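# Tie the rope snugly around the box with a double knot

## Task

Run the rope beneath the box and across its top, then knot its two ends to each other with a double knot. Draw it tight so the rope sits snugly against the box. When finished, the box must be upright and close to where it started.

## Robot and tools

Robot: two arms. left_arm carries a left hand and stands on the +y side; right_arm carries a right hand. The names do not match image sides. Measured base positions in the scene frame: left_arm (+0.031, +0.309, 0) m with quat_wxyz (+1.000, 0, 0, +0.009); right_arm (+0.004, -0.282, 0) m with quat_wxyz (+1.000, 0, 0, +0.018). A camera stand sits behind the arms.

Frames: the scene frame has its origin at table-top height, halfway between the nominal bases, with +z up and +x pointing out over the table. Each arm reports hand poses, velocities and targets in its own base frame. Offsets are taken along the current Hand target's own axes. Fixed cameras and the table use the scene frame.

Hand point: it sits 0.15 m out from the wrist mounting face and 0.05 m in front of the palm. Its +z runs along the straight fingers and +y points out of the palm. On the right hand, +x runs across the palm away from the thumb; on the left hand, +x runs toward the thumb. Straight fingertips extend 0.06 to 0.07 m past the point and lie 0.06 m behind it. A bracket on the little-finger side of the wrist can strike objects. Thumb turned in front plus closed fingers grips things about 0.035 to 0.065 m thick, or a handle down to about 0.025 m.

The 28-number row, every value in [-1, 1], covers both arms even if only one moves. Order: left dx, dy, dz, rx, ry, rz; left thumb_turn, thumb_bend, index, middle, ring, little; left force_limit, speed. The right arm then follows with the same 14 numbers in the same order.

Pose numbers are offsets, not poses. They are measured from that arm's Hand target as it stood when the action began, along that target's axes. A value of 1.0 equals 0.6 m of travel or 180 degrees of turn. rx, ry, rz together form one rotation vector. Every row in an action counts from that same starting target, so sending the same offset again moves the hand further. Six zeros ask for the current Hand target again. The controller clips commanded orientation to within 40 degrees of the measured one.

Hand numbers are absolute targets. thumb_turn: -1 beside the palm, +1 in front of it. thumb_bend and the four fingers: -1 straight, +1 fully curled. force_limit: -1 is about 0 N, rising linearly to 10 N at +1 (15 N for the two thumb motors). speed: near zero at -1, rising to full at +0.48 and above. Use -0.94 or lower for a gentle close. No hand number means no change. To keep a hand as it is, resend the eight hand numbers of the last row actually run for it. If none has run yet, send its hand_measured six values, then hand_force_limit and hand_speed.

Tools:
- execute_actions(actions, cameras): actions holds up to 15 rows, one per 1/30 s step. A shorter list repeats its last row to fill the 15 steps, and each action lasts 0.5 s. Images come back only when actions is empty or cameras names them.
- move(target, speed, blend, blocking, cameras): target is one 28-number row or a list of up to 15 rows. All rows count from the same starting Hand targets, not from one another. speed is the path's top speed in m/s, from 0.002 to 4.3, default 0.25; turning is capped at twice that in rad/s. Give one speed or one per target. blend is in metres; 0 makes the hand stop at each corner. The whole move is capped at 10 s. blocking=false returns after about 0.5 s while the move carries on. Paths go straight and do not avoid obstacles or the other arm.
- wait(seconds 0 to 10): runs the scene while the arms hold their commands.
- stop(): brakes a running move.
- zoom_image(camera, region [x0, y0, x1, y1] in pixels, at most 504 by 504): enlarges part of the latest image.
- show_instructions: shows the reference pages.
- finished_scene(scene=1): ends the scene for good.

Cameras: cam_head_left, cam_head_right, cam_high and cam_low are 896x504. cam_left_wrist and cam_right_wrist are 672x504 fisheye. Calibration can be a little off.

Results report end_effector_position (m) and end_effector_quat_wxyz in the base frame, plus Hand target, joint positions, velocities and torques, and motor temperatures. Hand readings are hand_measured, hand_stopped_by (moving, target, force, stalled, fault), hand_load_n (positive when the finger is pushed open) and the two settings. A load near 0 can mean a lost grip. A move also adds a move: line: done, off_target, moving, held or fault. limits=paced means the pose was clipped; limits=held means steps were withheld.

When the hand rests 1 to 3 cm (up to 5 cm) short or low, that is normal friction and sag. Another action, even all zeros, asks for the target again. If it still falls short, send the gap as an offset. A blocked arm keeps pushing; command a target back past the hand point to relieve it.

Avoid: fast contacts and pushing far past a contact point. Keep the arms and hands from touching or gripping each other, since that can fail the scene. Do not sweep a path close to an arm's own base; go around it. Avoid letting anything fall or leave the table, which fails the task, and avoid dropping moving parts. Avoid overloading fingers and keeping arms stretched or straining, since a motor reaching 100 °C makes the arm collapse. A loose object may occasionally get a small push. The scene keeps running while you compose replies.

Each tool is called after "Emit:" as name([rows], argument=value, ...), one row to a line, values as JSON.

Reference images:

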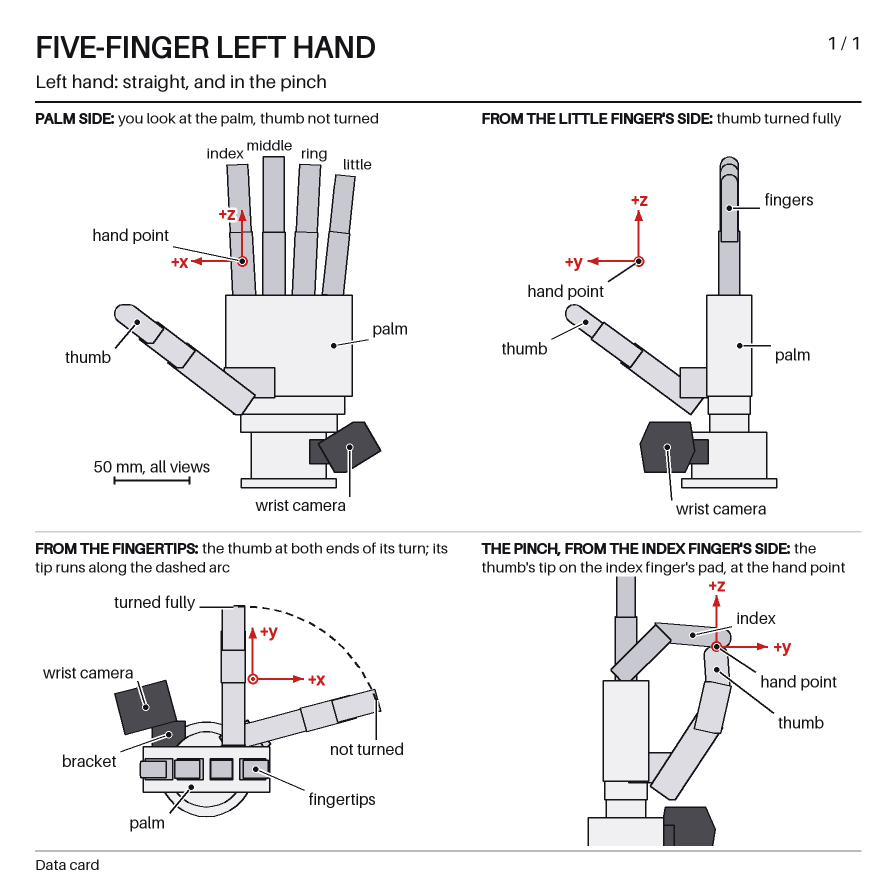

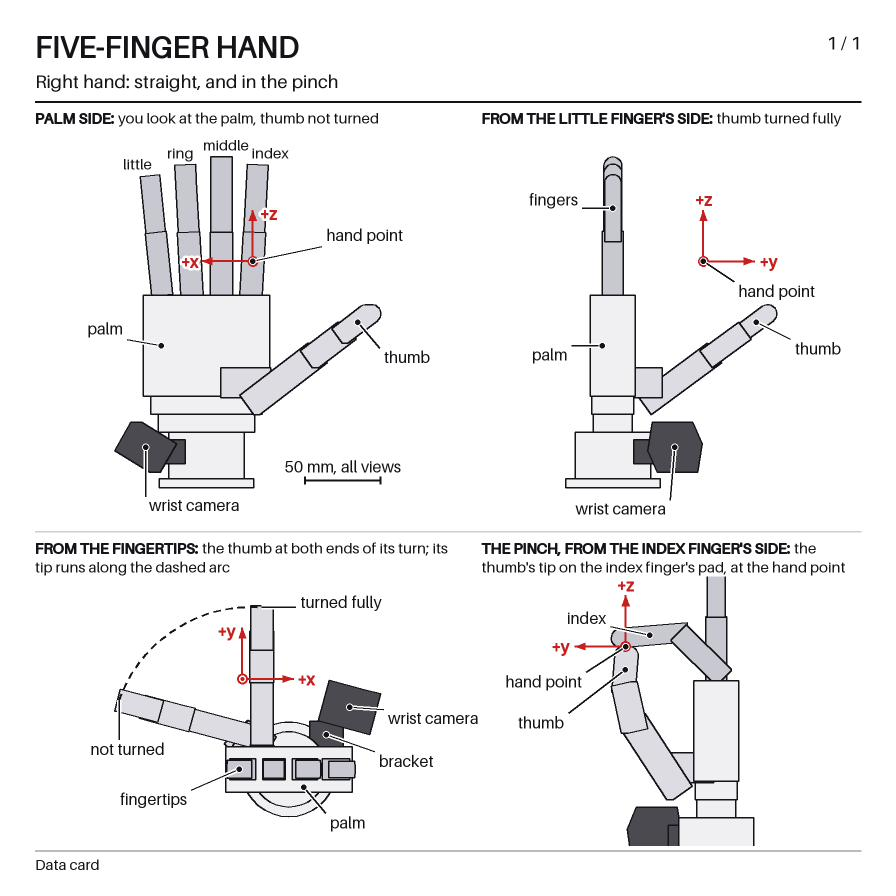

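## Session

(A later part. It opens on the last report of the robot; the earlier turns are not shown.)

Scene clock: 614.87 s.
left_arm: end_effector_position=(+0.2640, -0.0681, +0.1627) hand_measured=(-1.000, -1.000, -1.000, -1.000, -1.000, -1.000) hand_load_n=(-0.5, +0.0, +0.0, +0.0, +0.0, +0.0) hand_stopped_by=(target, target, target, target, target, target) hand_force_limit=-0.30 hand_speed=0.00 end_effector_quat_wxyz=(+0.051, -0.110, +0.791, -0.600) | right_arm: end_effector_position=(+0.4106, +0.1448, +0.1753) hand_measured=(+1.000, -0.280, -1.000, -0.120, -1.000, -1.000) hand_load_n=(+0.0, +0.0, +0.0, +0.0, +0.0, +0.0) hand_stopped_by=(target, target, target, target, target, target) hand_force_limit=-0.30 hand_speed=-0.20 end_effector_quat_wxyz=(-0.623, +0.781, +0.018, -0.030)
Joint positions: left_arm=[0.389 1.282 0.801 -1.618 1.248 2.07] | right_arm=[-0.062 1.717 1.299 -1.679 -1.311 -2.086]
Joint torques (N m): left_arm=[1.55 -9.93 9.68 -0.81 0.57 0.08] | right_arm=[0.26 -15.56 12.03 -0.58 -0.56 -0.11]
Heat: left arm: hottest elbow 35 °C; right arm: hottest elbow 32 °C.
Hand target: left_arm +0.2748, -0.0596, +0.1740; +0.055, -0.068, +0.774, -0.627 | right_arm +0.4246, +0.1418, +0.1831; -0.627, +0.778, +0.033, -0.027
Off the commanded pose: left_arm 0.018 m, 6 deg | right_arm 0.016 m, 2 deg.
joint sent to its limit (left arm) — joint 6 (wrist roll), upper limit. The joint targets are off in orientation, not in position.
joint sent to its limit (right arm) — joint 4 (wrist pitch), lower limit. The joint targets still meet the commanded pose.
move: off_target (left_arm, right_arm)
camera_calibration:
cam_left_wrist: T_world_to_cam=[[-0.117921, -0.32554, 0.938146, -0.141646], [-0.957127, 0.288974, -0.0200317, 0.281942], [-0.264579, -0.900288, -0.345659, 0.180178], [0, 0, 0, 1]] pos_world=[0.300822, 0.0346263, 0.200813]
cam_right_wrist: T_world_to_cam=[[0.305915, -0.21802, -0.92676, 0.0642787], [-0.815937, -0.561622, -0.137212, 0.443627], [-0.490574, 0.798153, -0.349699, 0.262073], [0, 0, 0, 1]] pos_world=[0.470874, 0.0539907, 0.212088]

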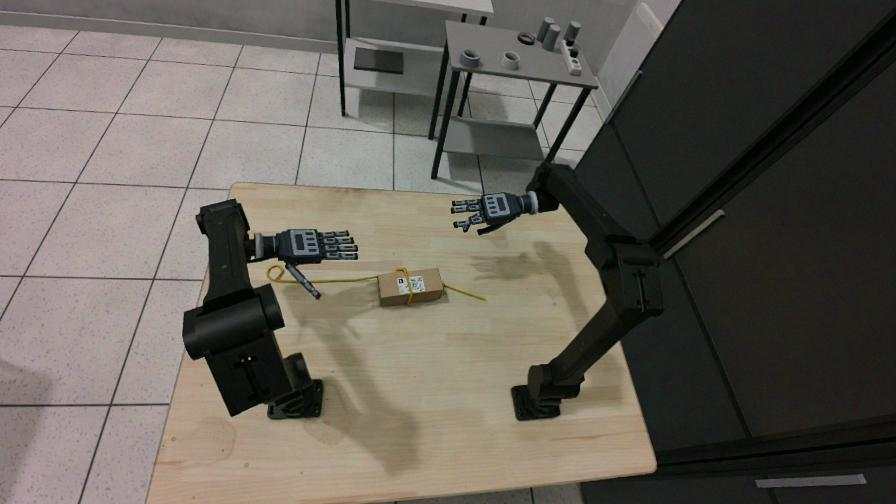

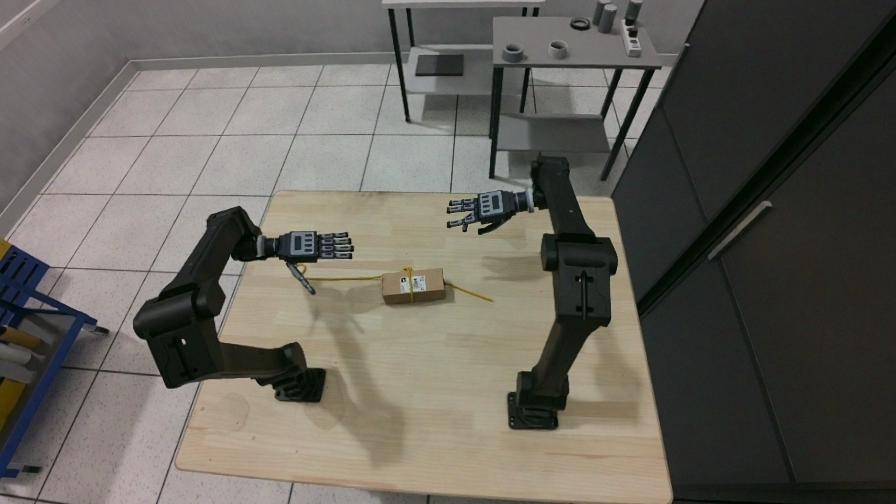

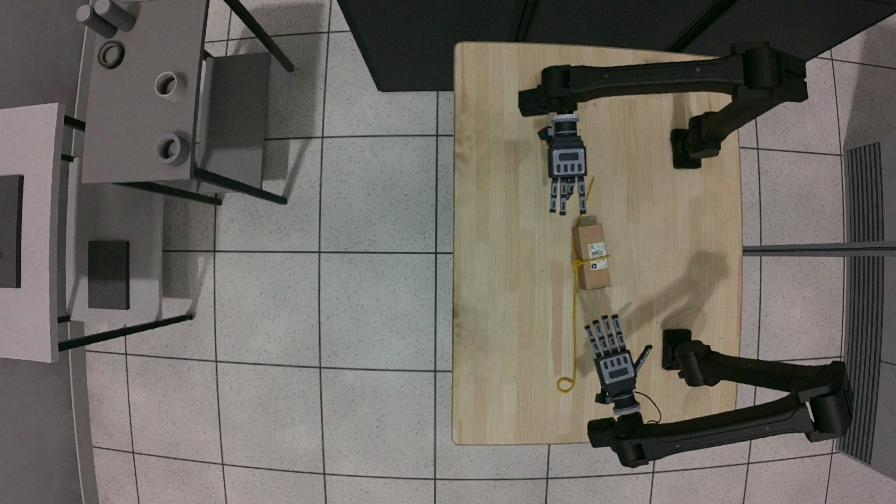

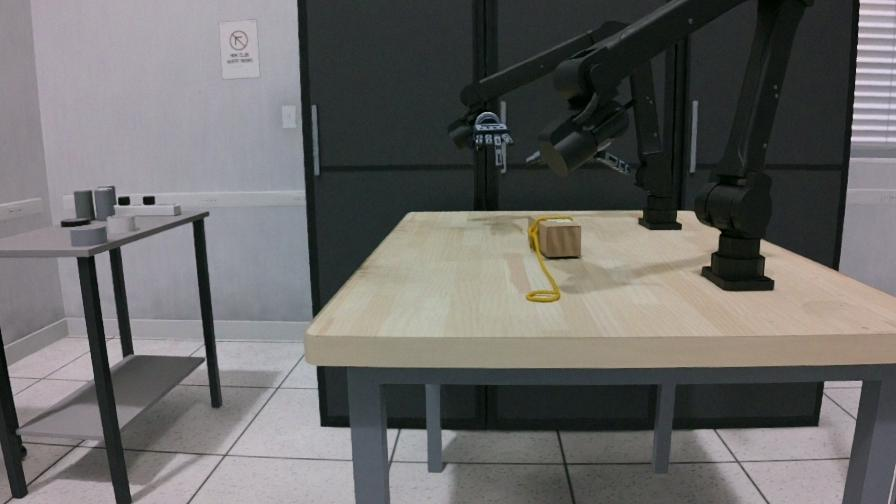

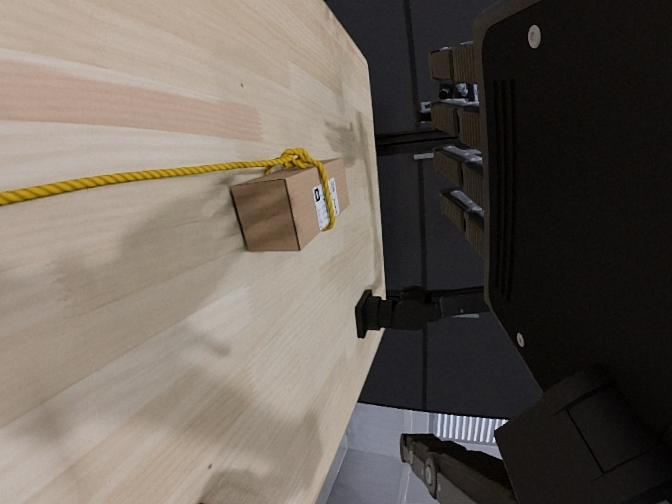

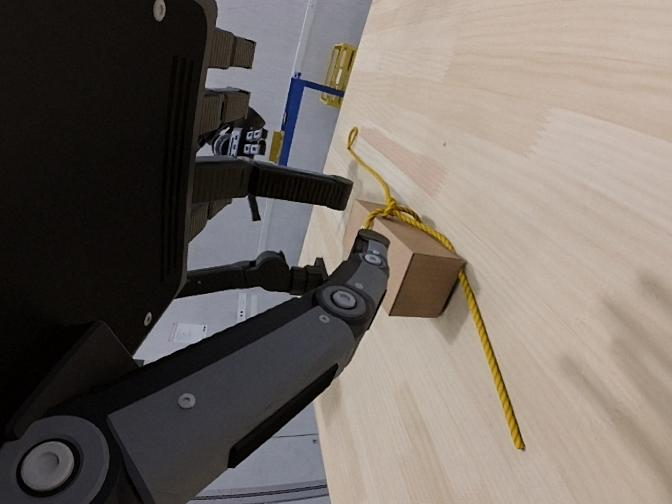

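Emit:
wait(seconds=0.5, cameras=["cam_high","cam_head_left","cam_head_right","cam_low"])

Emit:
zoom_image(camera="cam_high", region=[500, 180, 700, 340])

Scene clock: 615.53 s.
left_arm: end_effector_position=(+0.2640, -0.0680, +0.1627) hand_measured=(-1.000, -1.000, -1.000, -1.000, -1.000, -1.000) hand_load_n=(+0.0, +0.0, +0.0, +0.0, +0.0, +0.0) hand_stopped_by=(target, target, target, target, target, target) hand_force_limit=-0.30 hand_speed=0.00 end_effector_quat_wxyz=(+0.051, -0.110, +0.791, -0.600) | right_arm: end_effector_position=(+0.4106, +0.1448, +0.1753) hand_measured=(+1.000, -0.280, -1.000, -0.120, -1.000, -1.000) hand_load_n=(+0.0, +0.5, +0.0, +0.0, +0.0, +0.0) hand_stopped_by=(target, target, target, target, target, target) hand_force_limit=-0.30 hand_speed=-0.20 end_effector_quat_wxyz=(-0.623, +0.781, +0.018, -0.030)
Joint positions: left_arm=[0.389 1.282 0.801 -1.618 1.247 2.07] | right_arm=[-0.062 1.717 1.299 -1.679 -1.311 -2.086]
Joint torques (N m): left_arm=[1.55 -9.93 9.68 -0.8 0.57 0.08] | right_arm=[-0.09 -15.68 12.01 -0.53 -0.57 -0.12]
Heat: left arm: hottest elbow 35 °C; right arm: hottest elbow 32 °C.
Hand target: left_arm +0.2748, -0.0596, +0.1739; +0.055, -0.068, +0.774, -0.627 | right_arm +0.4246, +0.1418, +0.1831; -0.627, +0.778, +0.033, -0.027
Off the commanded pose: left_arm 0.018 m, 6 deg | right_arm 0.016 m, 2 deg.
wait: 0.50 s; at rest from the start
Images, in order (width x height): cam_head_left 896x504, cam_head_right 896x504, cam_high 896x504, cam_low 896x504.

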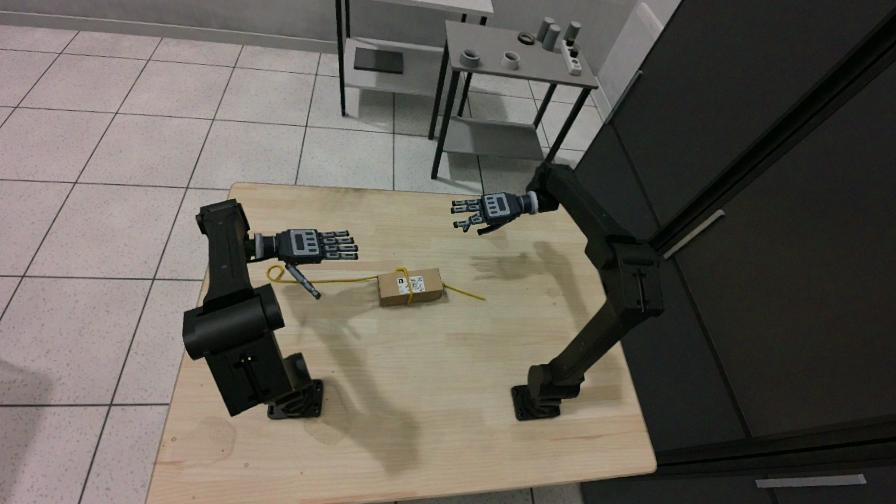

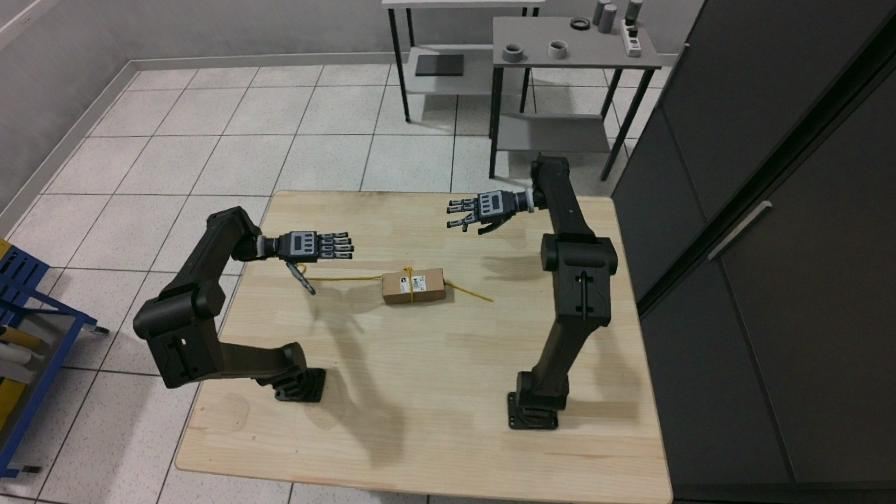

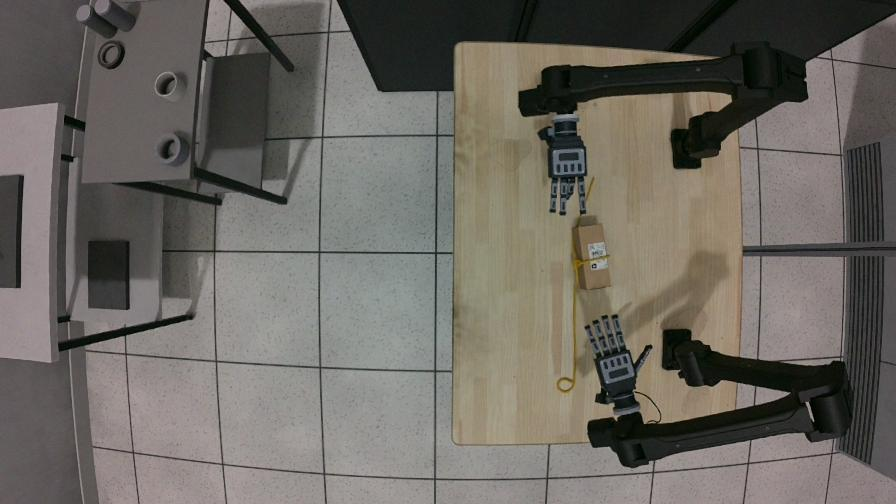

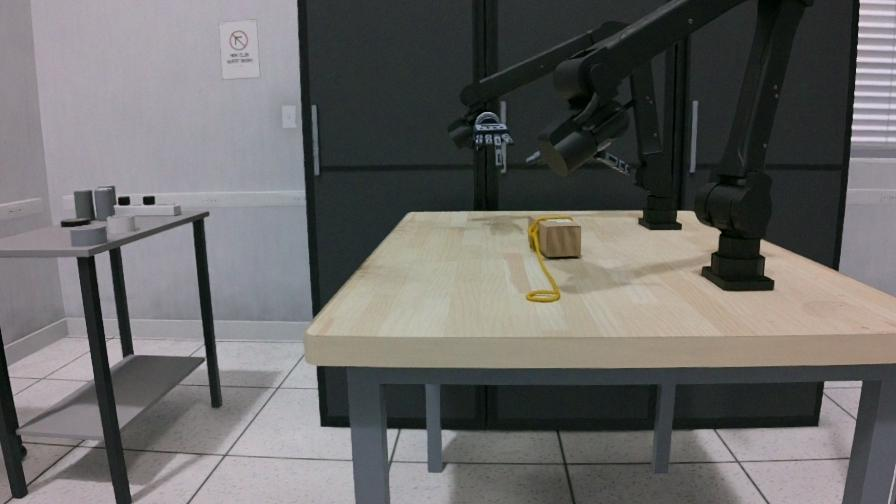

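Scaled by 2.520 from the camera's 896x504 image, which has a finer 1280x720 frame.

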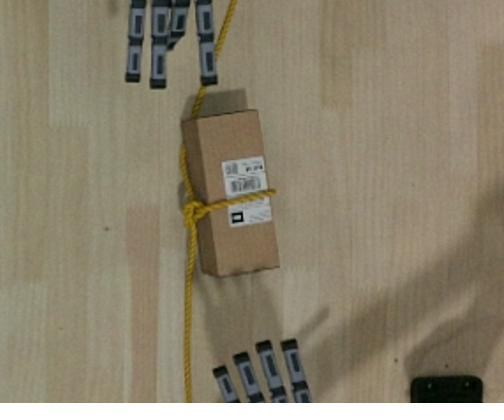

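Emit:
finished_scene(scene=1)

The scene is finished: the task was done.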